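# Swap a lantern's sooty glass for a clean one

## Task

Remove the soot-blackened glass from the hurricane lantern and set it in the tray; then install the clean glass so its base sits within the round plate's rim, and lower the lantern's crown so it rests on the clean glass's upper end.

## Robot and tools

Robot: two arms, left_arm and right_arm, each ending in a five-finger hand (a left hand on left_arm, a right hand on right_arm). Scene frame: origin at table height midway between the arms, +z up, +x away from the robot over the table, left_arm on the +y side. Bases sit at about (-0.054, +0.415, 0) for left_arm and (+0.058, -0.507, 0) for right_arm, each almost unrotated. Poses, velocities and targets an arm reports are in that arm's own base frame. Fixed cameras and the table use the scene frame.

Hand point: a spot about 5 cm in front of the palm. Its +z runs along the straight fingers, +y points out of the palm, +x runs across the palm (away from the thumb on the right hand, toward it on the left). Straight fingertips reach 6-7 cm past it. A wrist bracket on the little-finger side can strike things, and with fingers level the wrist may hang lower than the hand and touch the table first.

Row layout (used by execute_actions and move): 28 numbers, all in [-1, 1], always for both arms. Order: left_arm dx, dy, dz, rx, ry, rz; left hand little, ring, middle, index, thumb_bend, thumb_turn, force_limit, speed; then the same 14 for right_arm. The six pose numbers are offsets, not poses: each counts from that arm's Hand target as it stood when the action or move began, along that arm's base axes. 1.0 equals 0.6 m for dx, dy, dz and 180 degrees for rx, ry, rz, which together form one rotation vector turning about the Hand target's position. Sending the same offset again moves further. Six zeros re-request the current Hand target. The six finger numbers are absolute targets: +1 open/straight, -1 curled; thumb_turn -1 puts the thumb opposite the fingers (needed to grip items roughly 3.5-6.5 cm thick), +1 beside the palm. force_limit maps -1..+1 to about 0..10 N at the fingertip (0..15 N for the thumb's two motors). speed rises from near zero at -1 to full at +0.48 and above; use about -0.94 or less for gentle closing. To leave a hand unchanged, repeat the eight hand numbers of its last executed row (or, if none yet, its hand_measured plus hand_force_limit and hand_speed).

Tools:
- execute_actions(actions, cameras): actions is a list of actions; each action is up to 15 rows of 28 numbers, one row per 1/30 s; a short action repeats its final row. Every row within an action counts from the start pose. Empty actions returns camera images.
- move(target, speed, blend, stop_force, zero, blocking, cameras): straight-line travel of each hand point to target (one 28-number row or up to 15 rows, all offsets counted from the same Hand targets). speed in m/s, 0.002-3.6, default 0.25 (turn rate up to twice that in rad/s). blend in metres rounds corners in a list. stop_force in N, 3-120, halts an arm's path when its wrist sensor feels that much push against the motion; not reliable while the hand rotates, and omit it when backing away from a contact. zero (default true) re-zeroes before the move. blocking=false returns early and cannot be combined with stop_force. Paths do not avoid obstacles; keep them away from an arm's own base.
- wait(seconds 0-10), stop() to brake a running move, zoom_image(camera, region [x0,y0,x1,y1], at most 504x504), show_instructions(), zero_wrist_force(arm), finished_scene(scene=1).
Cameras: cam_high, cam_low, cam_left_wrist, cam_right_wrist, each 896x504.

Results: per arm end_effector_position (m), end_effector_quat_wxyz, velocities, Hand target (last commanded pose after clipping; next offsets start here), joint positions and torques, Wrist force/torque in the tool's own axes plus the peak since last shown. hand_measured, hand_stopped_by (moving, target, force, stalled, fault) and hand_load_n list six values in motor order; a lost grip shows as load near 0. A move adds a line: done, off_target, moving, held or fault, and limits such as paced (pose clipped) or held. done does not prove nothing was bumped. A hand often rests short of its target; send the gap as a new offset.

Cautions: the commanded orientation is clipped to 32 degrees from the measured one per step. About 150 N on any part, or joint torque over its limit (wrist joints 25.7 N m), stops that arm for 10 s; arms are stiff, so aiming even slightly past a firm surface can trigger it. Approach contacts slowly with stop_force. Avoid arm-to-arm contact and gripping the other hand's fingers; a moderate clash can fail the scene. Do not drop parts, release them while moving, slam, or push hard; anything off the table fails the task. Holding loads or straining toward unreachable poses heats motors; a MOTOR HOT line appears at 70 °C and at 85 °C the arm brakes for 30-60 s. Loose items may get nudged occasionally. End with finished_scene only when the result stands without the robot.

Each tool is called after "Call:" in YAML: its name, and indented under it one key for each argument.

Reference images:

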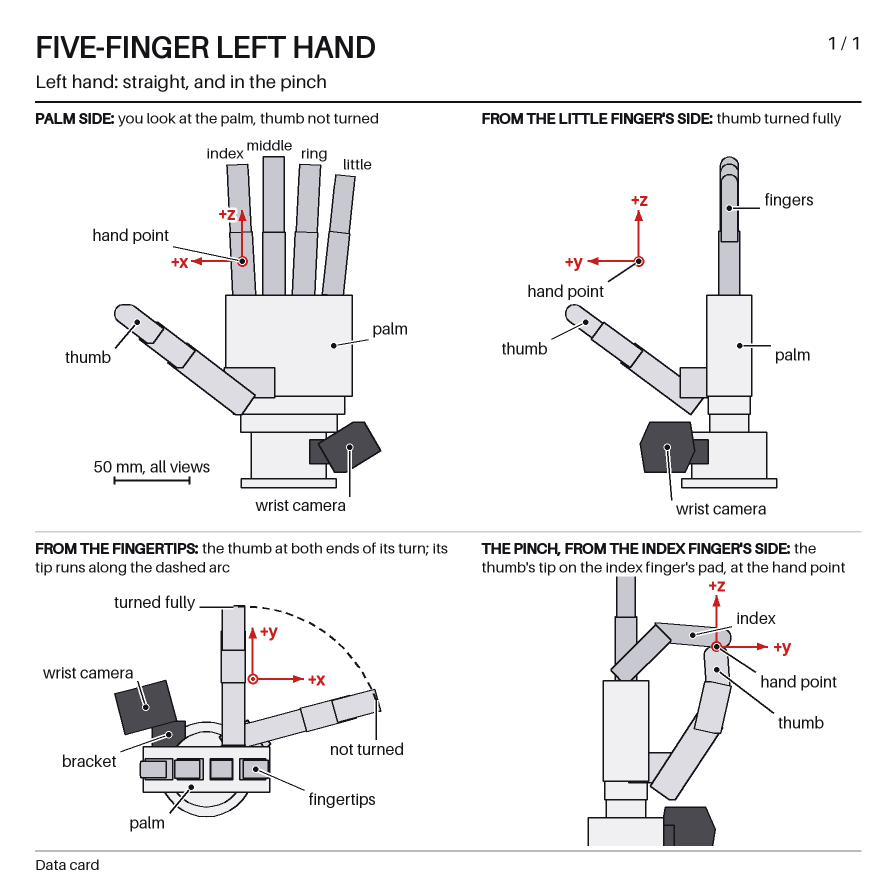

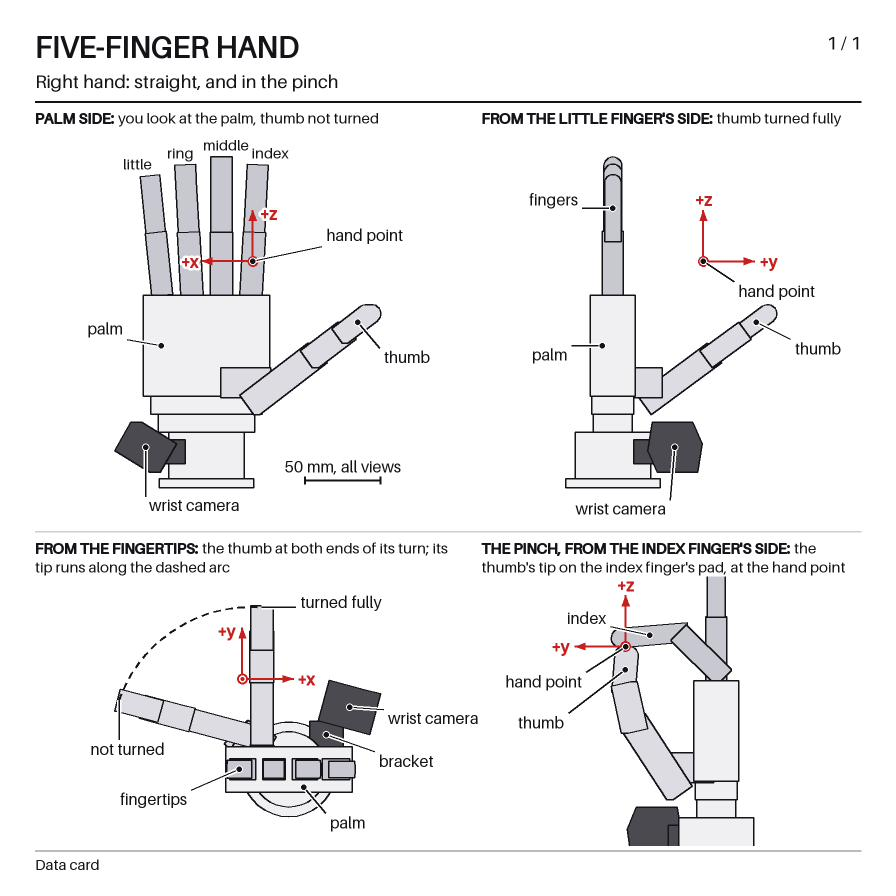

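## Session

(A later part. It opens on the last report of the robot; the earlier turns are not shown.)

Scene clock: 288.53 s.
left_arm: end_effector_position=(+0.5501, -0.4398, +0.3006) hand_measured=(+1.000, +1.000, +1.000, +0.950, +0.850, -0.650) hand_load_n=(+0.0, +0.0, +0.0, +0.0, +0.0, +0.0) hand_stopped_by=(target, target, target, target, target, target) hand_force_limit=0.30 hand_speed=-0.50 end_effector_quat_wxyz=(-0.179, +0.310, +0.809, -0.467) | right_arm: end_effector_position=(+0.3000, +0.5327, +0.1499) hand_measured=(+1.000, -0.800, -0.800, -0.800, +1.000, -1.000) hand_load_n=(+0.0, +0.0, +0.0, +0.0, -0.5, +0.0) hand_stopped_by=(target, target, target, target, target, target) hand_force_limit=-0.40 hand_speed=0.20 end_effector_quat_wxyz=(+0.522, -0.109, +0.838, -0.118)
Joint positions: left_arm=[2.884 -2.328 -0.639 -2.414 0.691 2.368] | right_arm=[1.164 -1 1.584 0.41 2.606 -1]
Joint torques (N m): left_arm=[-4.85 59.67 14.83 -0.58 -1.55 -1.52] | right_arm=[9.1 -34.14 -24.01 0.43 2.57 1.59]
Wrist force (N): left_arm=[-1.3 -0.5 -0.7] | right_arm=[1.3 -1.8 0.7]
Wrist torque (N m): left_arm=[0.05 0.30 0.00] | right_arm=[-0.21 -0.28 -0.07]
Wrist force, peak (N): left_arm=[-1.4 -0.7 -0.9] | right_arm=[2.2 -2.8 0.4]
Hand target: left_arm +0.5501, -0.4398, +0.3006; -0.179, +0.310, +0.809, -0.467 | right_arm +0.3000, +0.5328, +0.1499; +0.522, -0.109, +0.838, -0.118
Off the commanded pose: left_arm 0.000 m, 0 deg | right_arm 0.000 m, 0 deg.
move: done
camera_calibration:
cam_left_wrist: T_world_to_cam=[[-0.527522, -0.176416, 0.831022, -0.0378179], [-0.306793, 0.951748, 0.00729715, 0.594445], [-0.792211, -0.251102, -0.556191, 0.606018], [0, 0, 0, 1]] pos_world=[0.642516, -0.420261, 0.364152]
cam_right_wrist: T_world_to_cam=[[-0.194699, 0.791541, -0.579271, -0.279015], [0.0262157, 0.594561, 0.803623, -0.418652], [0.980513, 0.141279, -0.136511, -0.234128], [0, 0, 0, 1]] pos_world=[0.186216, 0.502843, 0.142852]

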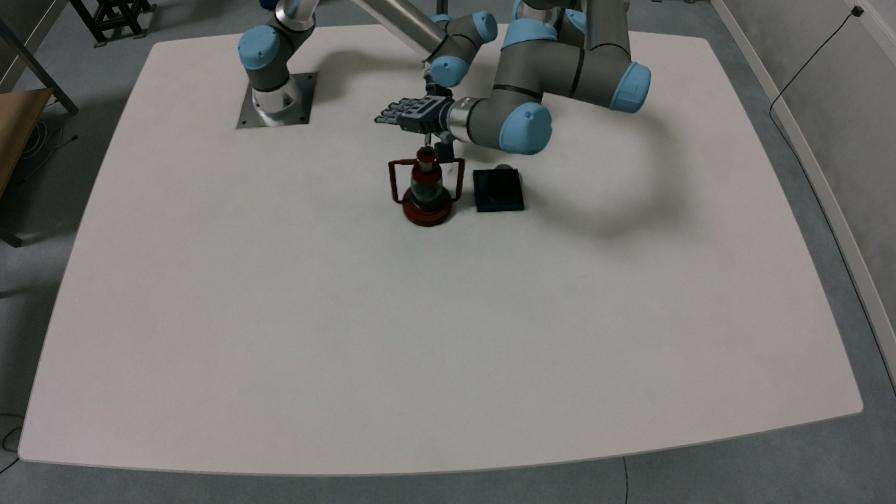

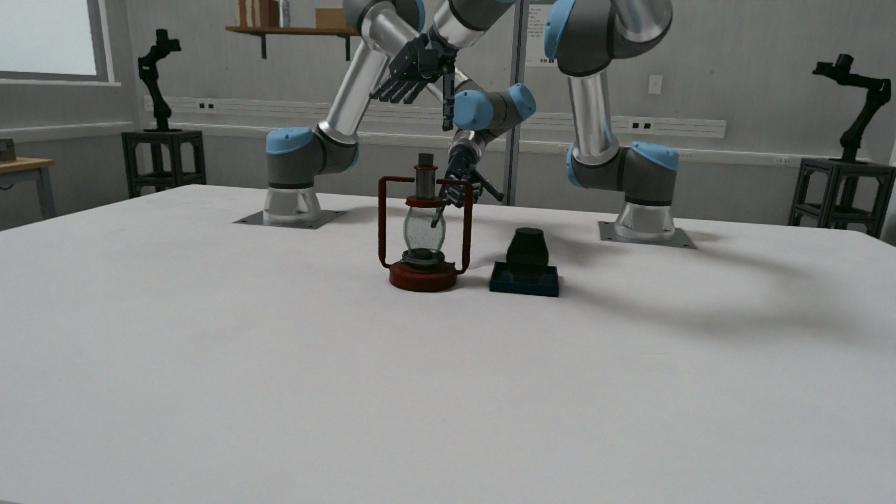

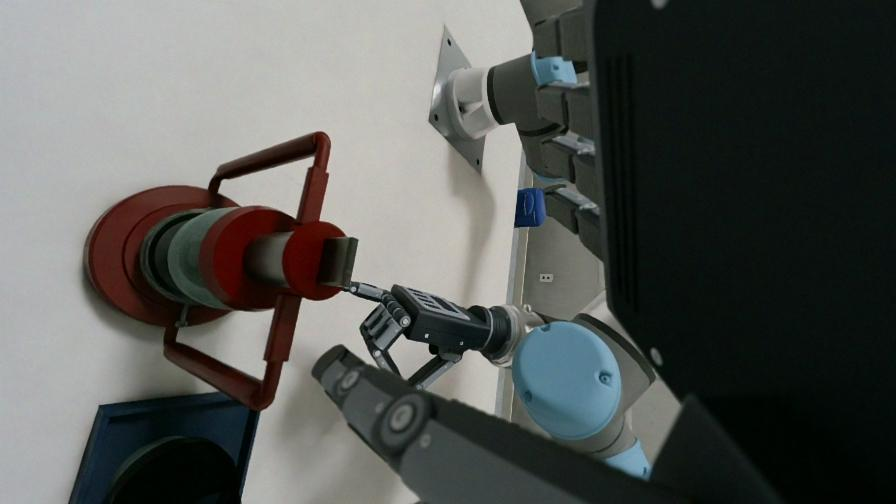

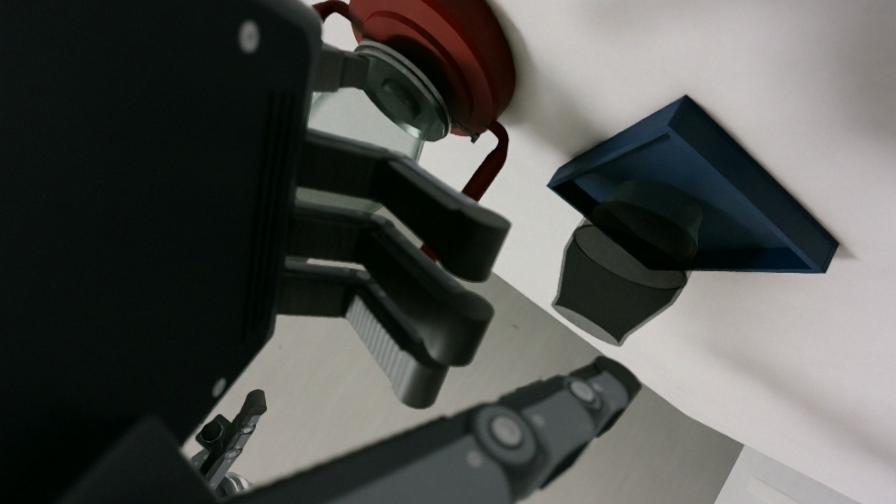

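Call:
move:
  target: [0,0,0,0,0,0,1,1,1,0.95,0.85,-0.65,0.3,-0.5,0.045,0.0183,-0.0282,0,0,0,1,-0.8,-0.8,-0.8,1,-1,-0.4,0.2]
  speed: 0.05
  stop_force: 4
  cameras: ["cam_low","cam_right_wrist","cam_left_wrist"]

Call:
zoom_image:
  camera: "cam_low"
  region: [395, 180, 485, 270]

Call:
zoom_image:
  camera: "cam_right_wrist"
  region: [270, 0, 450, 180]

Scene clock: 290.93 s.
left_arm: end_effector_position=(+0.5501, -0.4398, +0.3006) hand_measured=(+1.000, +1.000, +1.000, +0.950, +0.850, -0.650) hand_load_n=(+0.0, +0.0, +0.0, +0.0, -0.5, +0.0) hand_stopped_by=(target, target, target, target, target, target) hand_force_limit=0.30 hand_speed=-0.50 end_effector_quat_wxyz=(-0.179, +0.310, +0.809, -0.467) | right_arm: end_effector_position=(+0.3270, +0.5438, +0.1330) hand_measured=(+1.000, -0.800, -0.800, -0.800, +1.000, -1.000) hand_load_n=(+0.0, +0.0, +0.0, +0.0, +0.0, -0.5) hand_stopped_by=(target, target, target, target, target, target) hand_force_limit=-0.40 hand_speed=0.20 end_effector_quat_wxyz=(+0.522, -0.109, +0.838, -0.118)
Joint positions: left_arm=[2.884 -2.328 -0.639 -2.414 0.691 2.368] | right_arm=[1.122 -0.959 1.551 0.346 2.582 -1.066]
Joint torques (N m): left_arm=[-4.65 59.82 14.95 -0.58 -1.58 -1.4] | right_arm=[9.16 -49.08 -9.82 1.18 2.43 2.66]
Wrist force (N): left_arm=[-1.3 -0.7 -0.6] | right_arm=[1.4 -2.0 0.5]
Wrist torque (N m): left_arm=[0.01 0.30 0.00] | right_arm=[-0.25 -0.29 -0.06]
Wrist force, peak (N): left_arm=[-1.4 -0.9 -1.0] | right_arm=[1.5 -2.2 0.9]
Hand target: left_arm +0.5501, -0.4398, +0.3006; -0.179, +0.310, +0.809, -0.467 | right_arm +0.3270, +0.5438, +0.1330; +0.522, -0.109, +0.838, -0.118
Off the commanded pose: left_arm 0.000 m, 0 deg | right_arm 0.000 m, 0 deg.
move: done
camera_calibration:
cam_left_wrist: T_world_to_cam=[[-0.527522, -0.176416, 0.831022, -0.0378179], [-0.306793, 0.951748, 0.00729715, 0.594445], [-0.792211, -0.251102, -0.556191, 0.606018], [0, 0, 0, 1]] pos_world=[0.642516, -0.420261, 0.364152]
cam_right_wrist: T_world_to_cam=[[-0.19472, 0.791538, -0.579269, -0.292386], [0.0260784, 0.594542, 0.803641, -0.412261], [0.980512, 0.141379, -0.136411, -0.264555], [0, 0, 0, 1]] pos_world=[0.213217, 0.513943, 0.125852]
Images, in order (width x height): cam_low 896x504, cam_left_wrist 896x504, cam_right_wrist 896x504.

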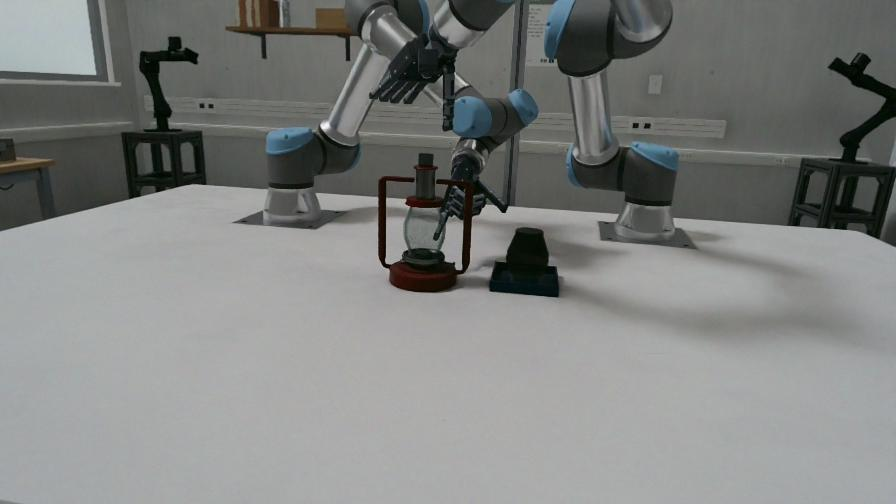

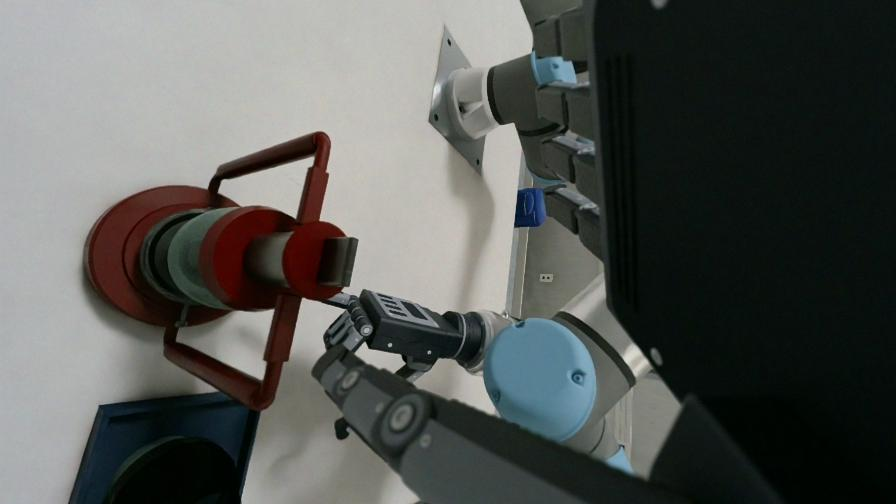

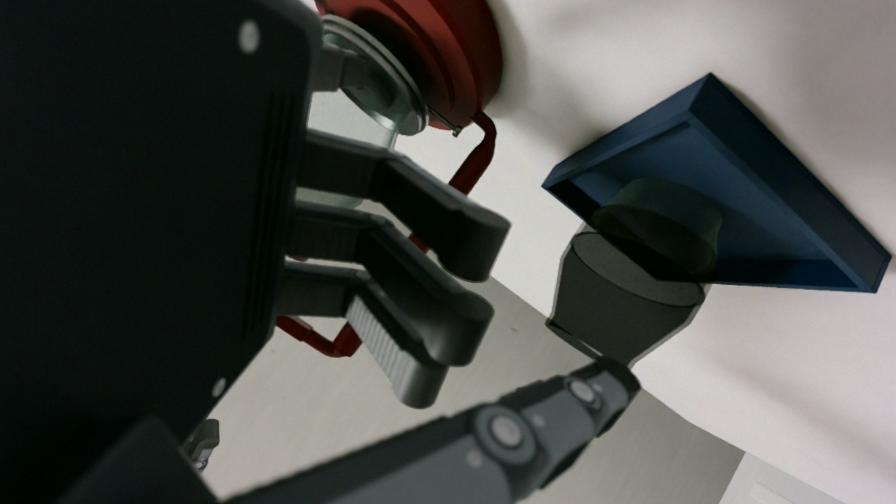

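Scaled by 5.600 from the camera's 896x504 image, which has a finer 1280x720 frame.

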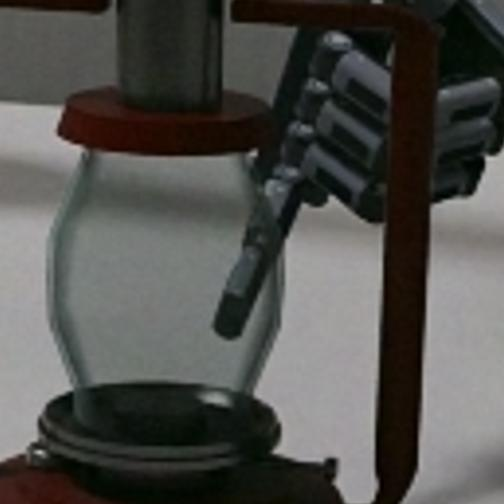

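Scaled by 2.800 from the camera's 896x504 image, which has a finer 1280x720 frame.

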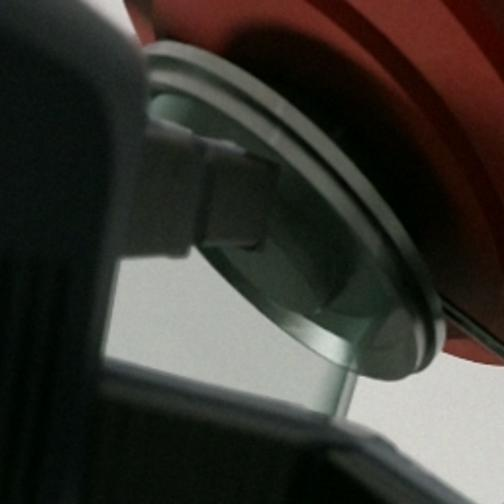

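Call:
move:
  target: [0,0,0,0,0,0,1,1,1,0.95,0.85,-0.65,0.3,-0.5,0.035,-0.006,0,0,0,0,1,-0.8,-0.8,-0.8,1,-1,-0.4,0.2]
  speed: 0.01
  stop_force: 3
  cameras: ["cam_low","cam_right_wrist","cam_left_wrist"]

Call:
zoom_image:
  camera: "cam_low"
  region: [395, 180, 485, 270]

Call:
zoom_image:
  camera: "cam_right_wrist"
  region: [270, 0, 450, 180]

Scene clock: 293.60 s.
left_arm: end_effector_position=(+0.5501, -0.4398, +0.3006) hand_measured=(+1.000, +1.000, +1.000, +0.950, +0.850, -0.650) hand_load_n=(+0.0, +0.0, +0.0, +0.0, +0.0, +0.0) hand_stopped_by=(target, target, target, target, target, target) hand_force_limit=0.30 hand_speed=-0.50 end_effector_quat_wxyz=(-0.179, +0.310, +0.809, -0.467) | right_arm: end_effector_position=(+0.3378, +0.5419, +0.1330) hand_measured=(+1.000, -0.800, -0.800, -0.800, +1.000, -1.000) hand_load_n=(+0.0, +0.0, +0.0, +0.0, +0.0, +0.0) hand_stopped_by=(target, target, target, target, target, target) hand_force_limit=-0.40 hand_speed=0.20 end_effector_quat_wxyz=(+0.522, -0.109, +0.838, -0.118)
Joint positions: left_arm=[2.884 -2.328 -0.639 -2.414 0.691 2.368] | right_arm=[1.101 -0.965 1.554 0.321 2.569 -1.098]
Joint torques (N m): left_arm=[-4.61 59.5 15.56 -0.6 -1.55 -1.49] | right_arm=[9.3 -35.88 -24.31 1.98 2.38 2.67]
Wrist force (N): left_arm=[-1.5 -0.5 -1.0] | right_arm=[1.6 -2.0 0.7]
Wrist torque (N m): left_arm=[0.06 0.32 -0.01] | right_arm=[-0.27 -0.33 -0.05]
Wrist force, peak (N): left_arm=[-1.6 -0.7 -0.9] | right_arm=[3.0 -1.2 -2.3]
Hand target: left_arm +0.5501, -0.4398, +0.3006; -0.179, +0.310, +0.809, -0.467 | right_arm +0.3378, +0.5419, +0.1330; +0.522, -0.109, +0.838, -0.118 (not the last commanded pose)
Off the commanded pose: left_arm 0.000 m, 0 deg | right_arm 0.010 m, 0 deg.
move: contact (right_arm)
camera_calibration:
cam_left_wrist: T_world_to_cam=[[-0.527522, -0.176416, 0.831022, -0.0378179], [-0.306793, 0.951748, 0.00729715, 0.594445], [-0.792211, -0.251102, -0.556191, 0.606018], [0, 0, 0, 1]] pos_world=[0.642516, -0.420261, 0.364152]
cam_right_wrist: T_world_to_cam=[[-0.194777, 0.79153, -0.579261, -0.288842], [0.0261573, 0.594553, 0.803631, -0.411495], [0.980499, 0.141377, -0.136509, -0.274873], [0, 0, 0, 1]] pos_world=[0.224017, 0.512143, 0.125852]
Images, in order (width x height): cam_low 896x504, cam_left_wrist 896x504, cam_right_wrist 896x504.

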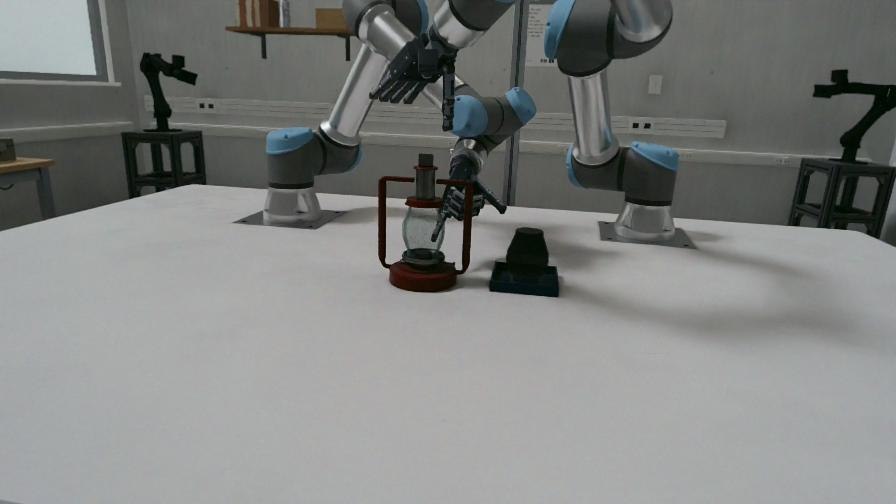

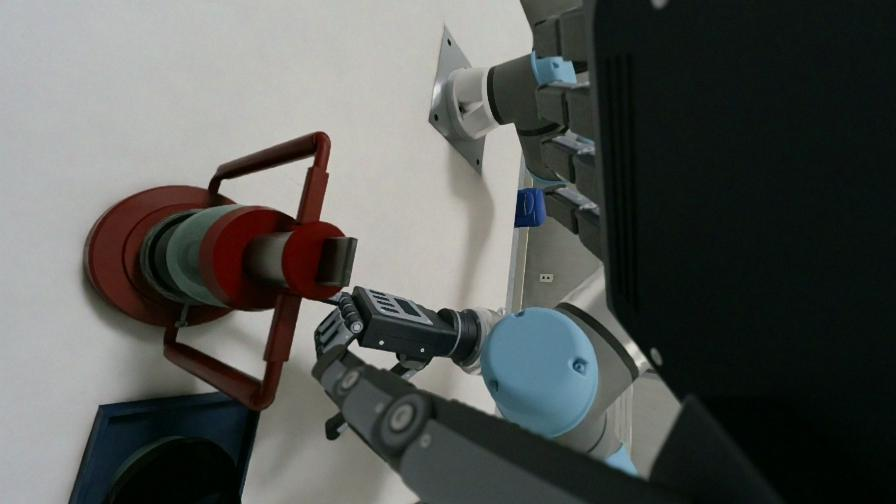

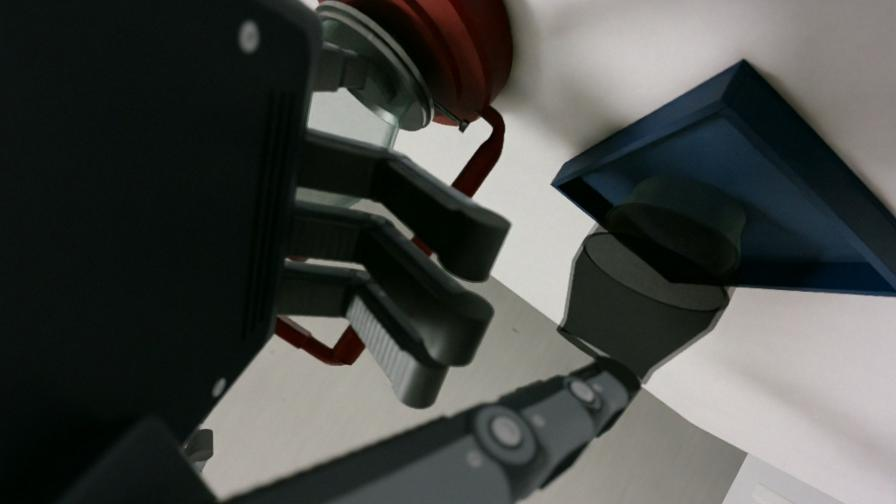

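Scaled by 5.600 from the camera's 896x504 image, which has a finer 1280x720 frame.

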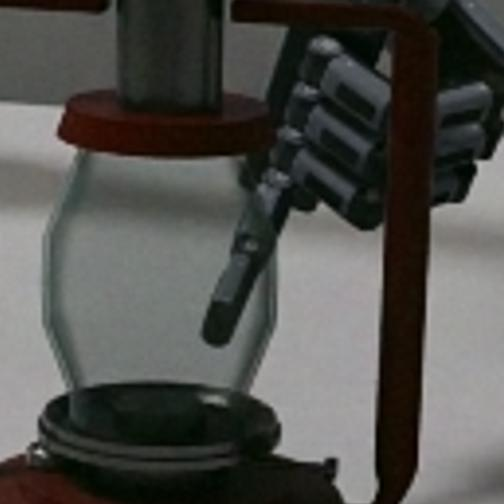

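Scaled by 2.800 from the camera's 896x504 image, which has a finer 1280x720 frame.

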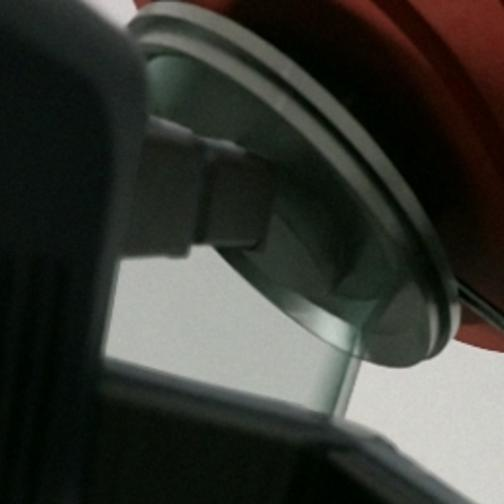

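Call:
zoom_image:
  camera: "cam_left_wrist"
  region: [125, 185, 235, 335]

Scaled by 3.360 from the camera's 896x504 image, which has a finer 1280x720 frame.

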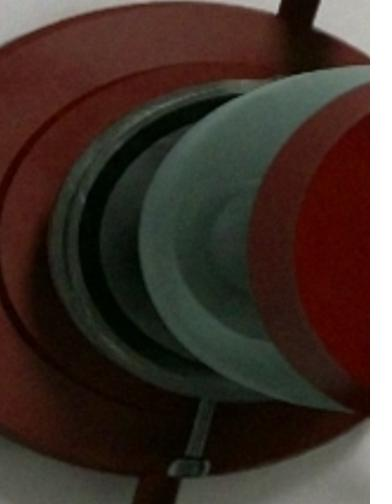

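Call:
move:
  target:
    - [0,0,0,0,0,0,1,1,1,0.95,0.85,-0.65,0.3,-0.5,-0.015,0,0,0,0,0,1,-0.8,-0.8,-0.8,1,-1,-0.4,0.2]
    - [0,0,0,0,0,0,1,1,1,0.95,0.85,-0.65,0.3,-0.5,-0.015,-0.019,0,0,0,0,1,-0.8,-0.8,-0.8,1,-1,-0.4,0.2]
  speed: 0.04

Call:
move:
  target: [0,0,0,0,0,0,1,1,1,0.95,0.85,-0.65,0.3,-0.5,0.035,0,0,0,0,0,1,-0.8,-0.8,-0.8,1,-1,-0.4,0.2]
  speed: 0.01
  stop_force: 3
  cameras: ["cam_low","cam_right_wrist","cam_left_wrist"]

Call:
zoom_image:
  camera: "cam_low"
  region: [395, 180, 485, 270]

Call:
zoom_image:
  camera: "cam_left_wrist"
  region: [125, 185, 235, 335]

Scene clock: 295.67 s.
left_arm: end_effector_position=(+0.5501, -0.4398, +0.3006) hand_measured=(+1.000, +1.000, +1.000, +0.950, +0.850, -0.650) hand_load_n=(+0.0, +0.0, +0.0, +0.0, +0.0, -0.5) hand_stopped_by=(target, target, target, target, target, target) hand_force_limit=0.30 hand_speed=-0.50 end_effector_quat_wxyz=(-0.179, +0.310, +0.809, -0.467) | right_arm: end_effector_position=(+0.3289, +0.5305, +0.1330) hand_measured=(+1.000, -0.800, -0.800, -0.800, +1.000, -1.000) hand_load_n=(+0.0, +0.0, +0.0, +0.0, +0.0, +0.0) hand_stopped_by=(target, target, target, target, target, target) hand_force_limit=-0.40 hand_speed=0.20 end_effector_quat_wxyz=(+0.522, -0.109, +0.838, -0.118)
Joint positions: left_arm=[2.884 -2.328 -0.639 -2.414 0.691 2.368] | right_arm=[1.106 -0.989 1.598 0.309 2.573 -1.089]
Joint torques (N m): left_arm=[-5.01 59.23 15.81 -0.59 -1.43 -1.4] | right_arm=[8.56 -34.02 -24.15 2.81 1.8 2.12]
Wrist force (N): left_arm=[-1.3 -0.4 -0.6] | right_arm=[1.3 -1.8 0.3]
Wrist torque (N m): left_arm=[0.05 0.31 0.00] | right_arm=[-0.20 -0.27 0.10]
Wrist force, peak (N): left_arm=[-1.4 -0.6 -0.9] | right_arm=[1.4 -2.5 0.6]
Hand target: left_arm +0.5501, -0.4398, +0.3006; -0.179, +0.310, +0.809, -0.467 | right_arm +0.3288, +0.5305, +0.1330; +0.522, -0.109, +0.838, -0.118
Off the commanded pose: left_arm 0.000 m, 0 deg | right_arm 0.000 m, 0 deg.
move: done

Scene clock: 297.83 s.
left_arm: end_effector_position=(+0.5501, -0.4398, +0.3006) hand_measured=(+1.000, +1.000, +1.000, +0.950, +0.850, -0.650) hand_load_n=(+0.0, +0.0, +0.0, +0.0, +0.0, +0.0) hand_stopped_by=(target, target, target, target, target, target) hand_force_limit=0.30 hand_speed=-0.50 end_effector_quat_wxyz=(-0.179, +0.310, +0.809, -0.467) | right_arm: end_effector_position=(+0.3403, +0.5305, +0.1330) hand_measured=(+1.000, -0.800, -0.800, -0.800, +1.000, -1.000) hand_load_n=(+0.0, +0.0, +0.0, +0.0, +0.0, +0.0) hand_stopped_by=(target, target, target, target, target, target) hand_force_limit=-0.40 hand_speed=0.20 end_effector_quat_wxyz=(+0.522, -0.109, +0.838, -0.118)
Joint positions: left_arm=[2.884 -2.328 -0.639 -2.414 0.691 2.368] | right_arm=[1.085 -0.99 1.594 0.289 2.56 -1.12]
Joint torques (N m): left_arm=[-4.33 59.58 15.62 -0.51 -1.55 -1.38] | right_arm=[7.93 -44.03 -10.98 2.36 2.57 2.67]
Wrist force (N): left_arm=[-1.4 -0.4 -0.7] | right_arm=[3.4 -1.6 -1.3]
Wrist torque (N m): left_arm=[0.06 0.32 -0.01] | right_arm=[-0.12 -0.08 0.09]
Wrist force, peak (N): left_arm=[-1.5 -0.6 -0.6] | right_arm=[4.2 -1.6 -4.4]
Hand target: left_arm +0.5501, -0.4398, +0.3006; -0.179, +0.310, +0.809, -0.467 | right_arm +0.3403, +0.5305, +0.1330; +0.522, -0.109, +0.838, -0.118 (not the last commanded pose)
Off the commanded pose: left_arm 0.000 m, 0 deg | right_arm 0.010 m, 0 deg.
move: contact (right_arm)
camera_calibration:
cam_left_wrist: T_world_to_cam=[[-0.527522, -0.176416, 0.831022, -0.0378179], [-0.306793, 0.951748, 0.00729715, 0.594445], [-0.792211, -0.251102, -0.556191, 0.606018], [0, 0, 0, 1]] pos_world=[0.642516, -0.420261, 0.364152]
cam_right_wrist: T_world_to_cam=[[-0.194777, 0.79153, -0.579261, -0.279274], [0.0261573, 0.594553, 0.803631, -0.404863], [0.980499, 0.141377, -0.136509, -0.275699], [0, 0, 0, 1]] pos_world=[0.226517, 0.500743, 0.125952]
Images, in order (width x height): cam_low 896x504, cam_left_wrist 896x504, cam_right_wrist 896x504.

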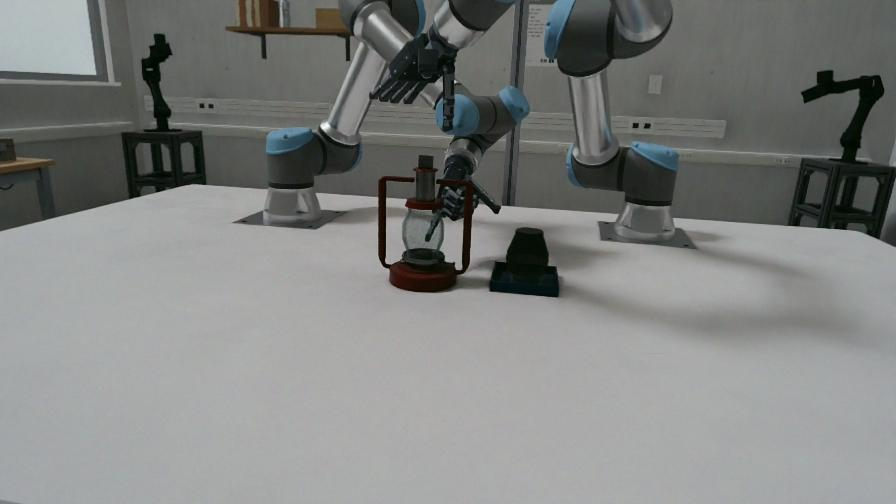

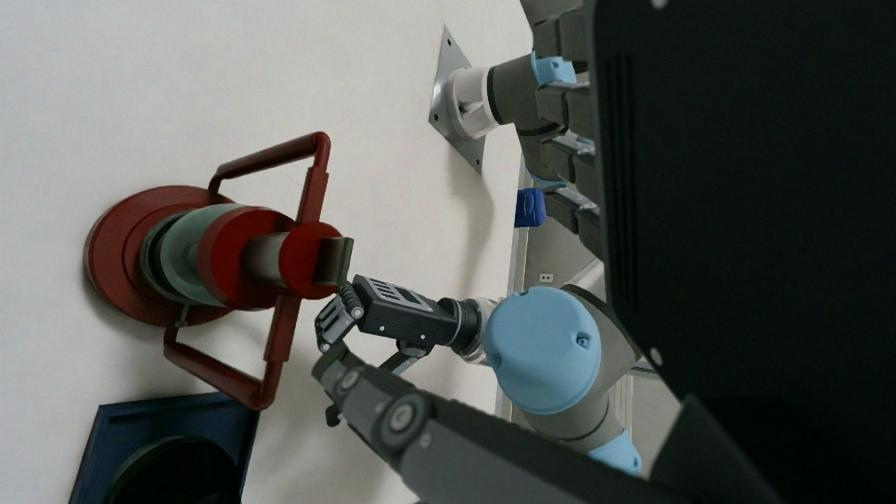

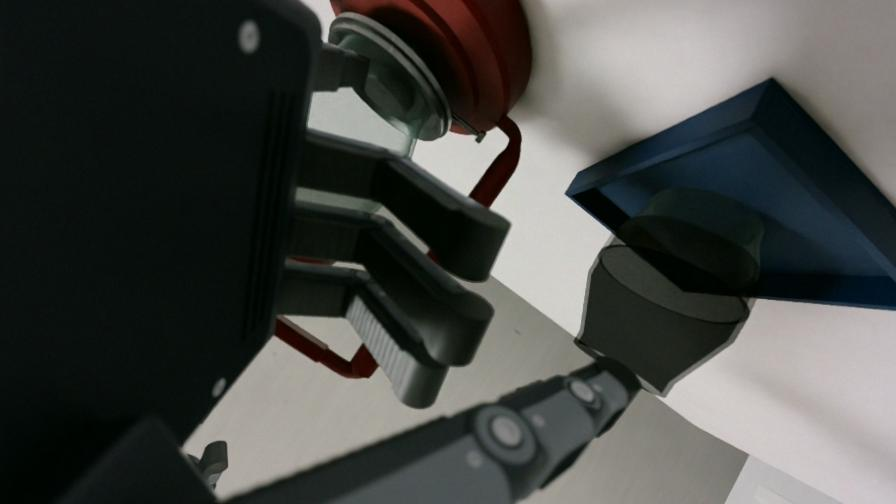

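Scaled by 5.600 from the camera's 896x504 image, which has a finer 1280x720 frame.

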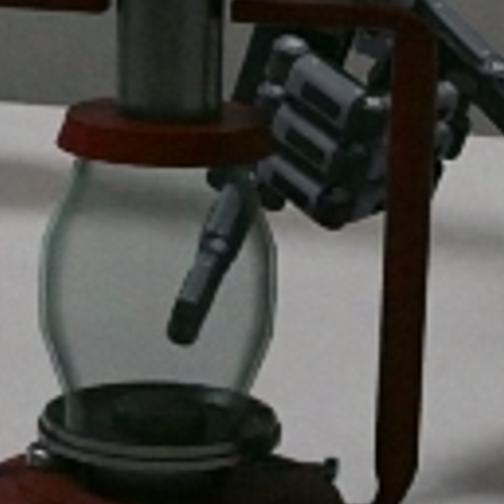

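Scaled by 3.360 from the camera's 896x504 image, which has a finer 1280x720 frame.

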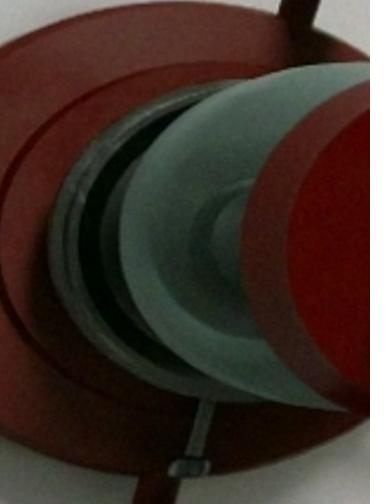

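Call:
move:
  target: [0,0,0,0,0,0,1,1,1,0.95,0.85,-0.65,0.3,-0.5,-0.05,0,0.02,0,0,0,1,-0.8,-0.8,-0.8,1,-1,-0.4,0.2]
  speed: 0.04
  cameras: ["cam_low","cam_right_wrist","cam_left_wrist","cam_high"]

Call:
zoom_image:
  camera: "cam_low"
  region: [395, 180, 485, 270]

Call:
zoom_image:
  camera: "cam_left_wrist"
  region: [125, 185, 235, 335]

Call:
zoom_image:
  camera: "cam_right_wrist"
  region: [270, 0, 490, 180]

Scene clock: 299.20 s.
left_arm: end_effector_position=(+0.5501, -0.4398, +0.3006) hand_measured=(+1.000, +1.000, +1.000, +0.950, +0.850, -0.650) hand_load_n=(+0.0, +0.0, +0.0, +0.0, +0.0, +0.0) hand_stopped_by=(target, target, target, target, target, target) hand_force_limit=0.30 hand_speed=-0.50 end_effector_quat_wxyz=(-0.179, +0.310, +0.809, -0.467) | right_arm: end_effector_position=(+0.3102, +0.5305, +0.1451) hand_measured=(+1.000, -0.800, -0.800, -0.800, +1.000, -1.000) hand_load_n=(+0.0, +0.0, +0.0, +0.0, +0.0, +0.0) hand_stopped_by=(target, target, target, target, target, target) hand_force_limit=-0.40 hand_speed=0.20 end_effector_quat_wxyz=(+0.522, -0.109, +0.838, -0.118)
Joint positions: left_arm=[2.884 -2.328 -0.639 -2.414 0.691 2.368] | right_arm=[1.142 -1.002 1.594 0.372 2.594 -1.035]
Joint torques (N m): left_arm=[-4.37 58.99 16.1 -0.62 -1.46 -1.32] | right_arm=[-7.76 -34.15 -22.41 0.25 -0.32 -2.87]
Wrist force (N): left_arm=[-1.3 -0.5 -0.7] | right_arm=[1.3 -1.7 0.7]
Wrist torque (N m): left_arm=[0.04 0.31 -0.01] | right_arm=[-0.20 -0.28 0.09]
Wrist force, peak (N): left_arm=[-1.5 -0.6 -0.8] | right_arm=[3.6 -1.6 -1.5]
Hand target: left_arm +0.5501, -0.4398, +0.3006; -0.179, +0.310, +0.809, -0.467 | right_arm +0.3103, +0.5305, +0.1450; +0.522, -0.109, +0.838, -0.118
Off the commanded pose: left_arm 0.000 m, 0 deg | right_arm 0.000 m, 0 deg.
move: done
camera_calibration:
cam_left_wrist: T_world_to_cam=[[-0.527522, -0.176416, 0.831022, -0.0378179], [-0.306793, 0.951748, 0.00729715, 0.594445], [-0.792211, -0.251102, -0.556191, 0.606018], [0, 0, 0, 1]] pos_world=[0.642516, -0.420261, 0.364152]
cam_right_wrist: T_world_to_cam=[[-0.19466, 0.791616, -0.579182, -0.278263], [0.0260219, 0.594437, 0.803721, -0.413646], [0.980525, 0.141381, -0.136313, -0.244583], [0, 0, 0, 1]] pos_world=[0.196417, 0.500743, 0.137951]

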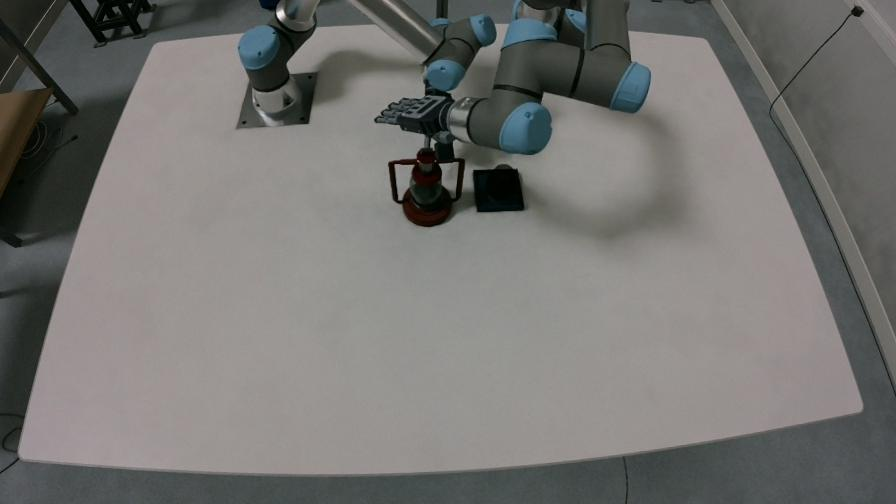

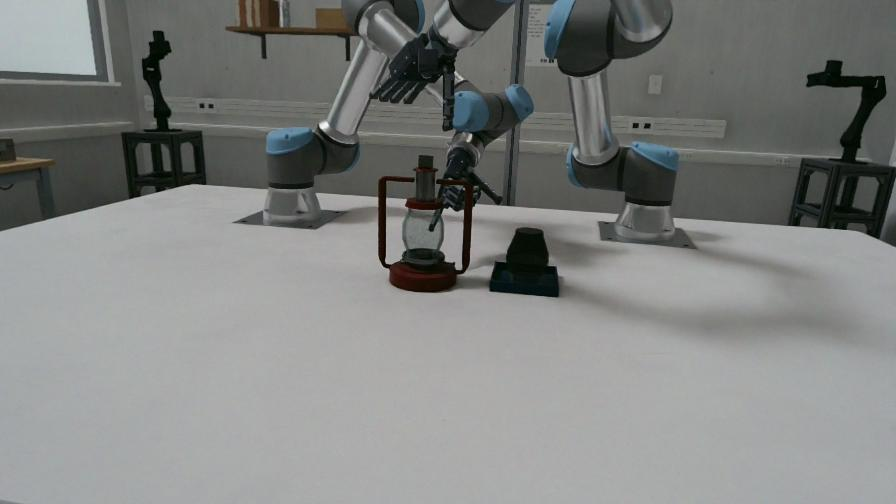

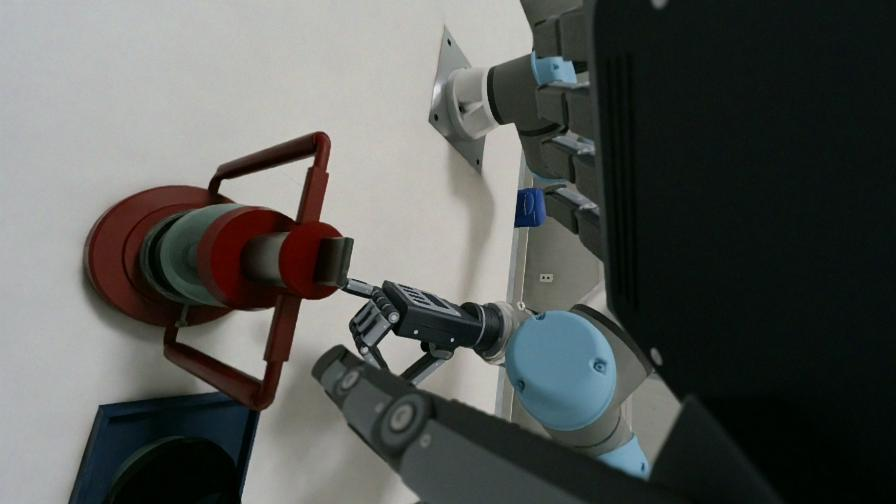

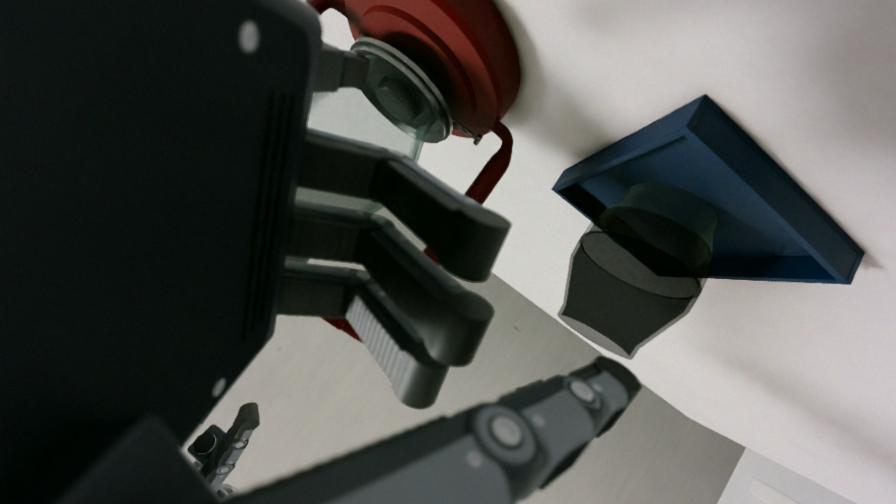

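Scaled by 5.600 from the camera's 896x504 image, which has a finer 1280x720 frame.

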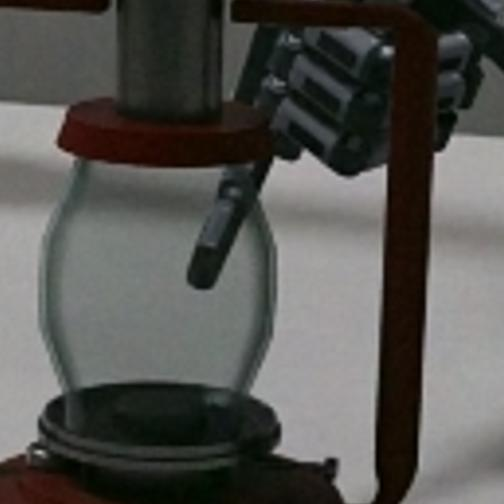

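Scaled by 3.360 from the camera's 896x504 image, which has a finer 1280x720 frame.

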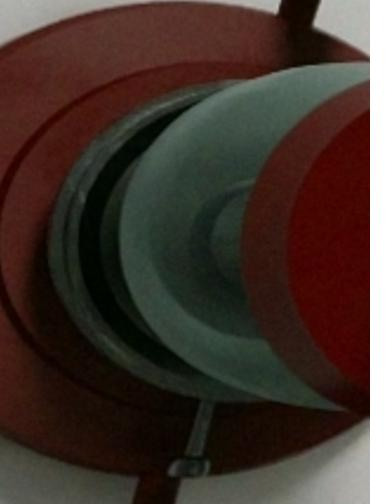

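Scaled by 2.291 from the camera's 896x504 image, which has a finer 1280x720 frame.

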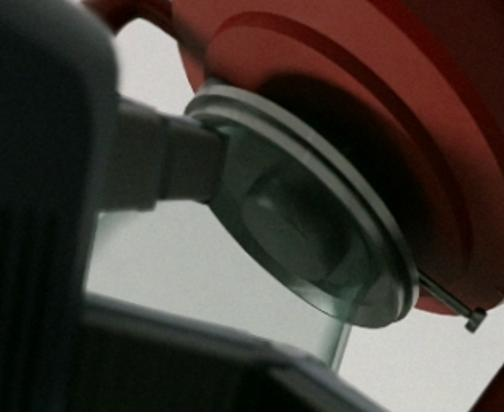

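Call:
move:
  target:
    - [0,0,0,0,0,0,1,1,1,0.95,0.85,-0.65,0.3,-0.5,-0.1,-0.134,0.025,0,0,0,1,-0.8,-0.8,-0.8,1,-1,-0.4,0.2]
    - [0,0,0,0,0,0,1,1,1,0.95,0.85,-0.65,0.3,-0.5,-0.067,-0.334,0.008,0,0,0.205,1,-0.8,-0.8,-0.8,1,-1,-0.4,0.2]
  speed: 0.15
  blend: 0.02
  cameras: ["cam_right_wrist","cam_low"]

Call:
zoom_image:
  camera: "cam_right_wrist"
  region: [440, 170, 530, 240]

Call:
zoom_image:
  camera: "cam_low"
  region: [395, 180, 485, 270]

Call:
zoom_image:
  camera: "cam_right_wrist"
  region: [310, 110, 580, 380]

Scene clock: 303.07 s.
left_arm: end_effector_position=(+0.5501, -0.4398, +0.3006) hand_measured=(+1.000, +1.000, +1.000, +0.950, +0.850, -0.650) hand_load_n=(+0.0, +0.0, +0.0, +0.0, +0.0, +0.0) hand_stopped_by=(target, target, target, target, target, target) hand_force_limit=0.30 hand_speed=-0.50 end_effector_quat_wxyz=(-0.179, +0.310, +0.809, -0.467) | right_arm: end_effector_position=(+0.2700, +0.3301, +0.1498) hand_measured=(+1.000, -0.800, -0.800, -0.800, +1.000, -1.000) hand_load_n=(-0.5, +0.0, +0.0, +0.0, +0.0, +0.0) hand_stopped_by=(target, target, target, target, target, target) hand_force_limit=-0.40 hand_speed=0.20 end_effector_quat_wxyz=(+0.532, -0.368, +0.761, +0.053) end_effector_velocity=(+0.000, +0.001, +0.001) end_effector_angular_velocity=(+0.003, +0.000, +0.003)
Joint positions: left_arm=[2.884 -2.328 -0.639 -2.414 0.691 2.368] | right_arm=[0.161 -1.916 2.525 -0.135 1.221 -2.096]
Joint velocities: left_arm=[within noise] | right_arm=[-0.002 -0.001 0 0.001 -0.006 0]
Joint torques (N m): left_arm=[-4.37 58.84 16.71 -0.56 -1.39 -1.29] | right_arm=[-7.95 -9.68 -24.95 -0.06 -1.55 -0.72]
Wrist force (N): left_arm=[-1.4 -0.6 -0.9] | right_arm=[1.4 -2.3 0.6]
Wrist torque (N m): left_arm=[0.04 0.31 -0.01] | right_arm=[-0.28 -0.27 -0.07]
Wrist force, peak (N): left_arm=[-1.6 -0.5 -0.8] | right_arm=[2.0 -2.9 0.8]
Hand target: left_arm +0.5501, -0.4398, +0.3006; -0.179, +0.310, +0.809, -0.467 | right_arm +0.2701, +0.3301, +0.1498; +0.532, -0.368, +0.760, +0.053
Off the commanded pose: left_arm 0.000 m, 0 deg | right_arm 0.000 m, 0 deg.
move: done
camera_calibration:
cam_right_wrist: T_world_to_cam=[[-0.630984, 0.516137, -0.57919, 0.0840637], [-0.335951, 0.491156, 0.803681, -0.165372], [0.699282, 0.70169, -0.136515, -0.285269], [0, 0, 0, 1]] pos_world=[0.196969, 0.238005, 0.142652]
Images, in order (width x height): cam_low 896x504, cam_right_wrist 896x504.

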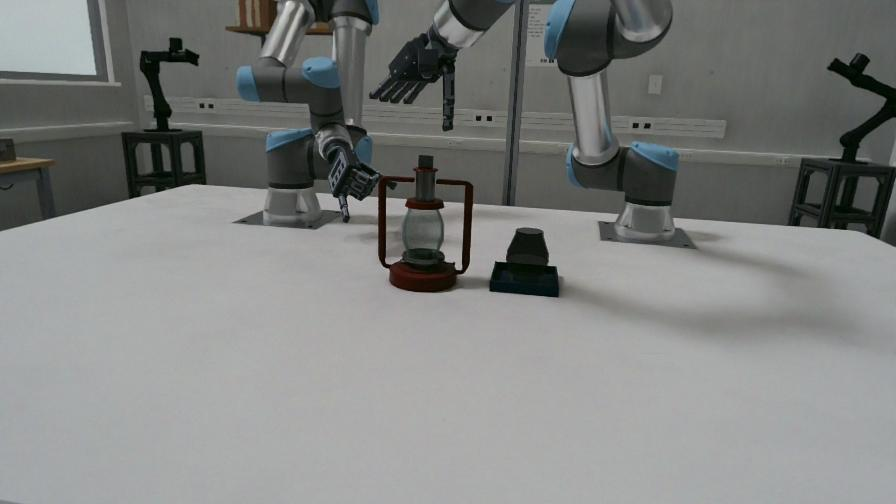

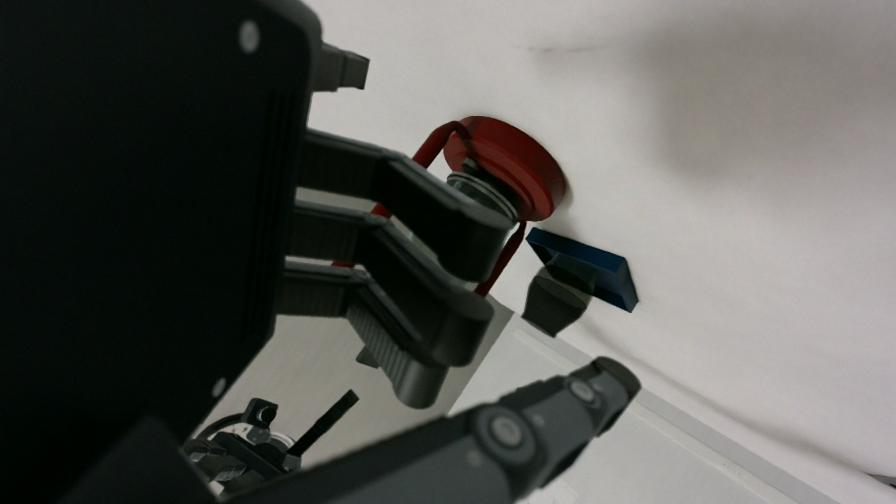

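Scaled by 5.600 from the camera's 896x504 image, which has a finer 1280x720 frame.

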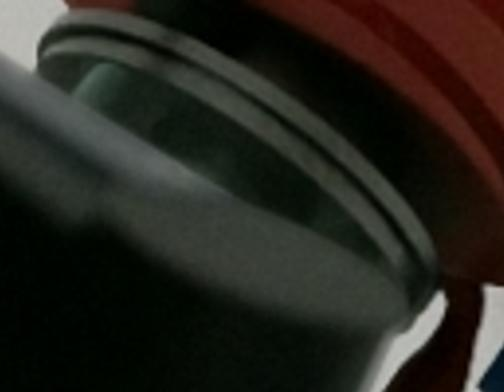

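Scaled by 5.600 from the camera's 896x504 image, which has a finer 1280x720 frame.

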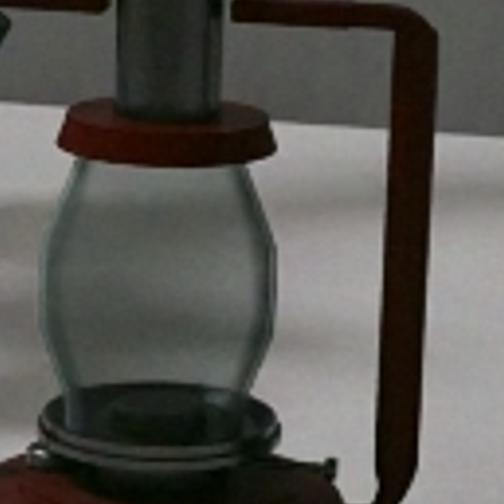

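Scaled by 1.867 from the camera's 896x504 image, which has a finer 1280x720 frame.

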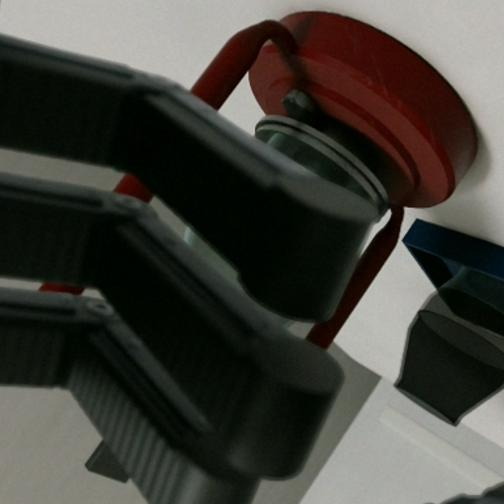

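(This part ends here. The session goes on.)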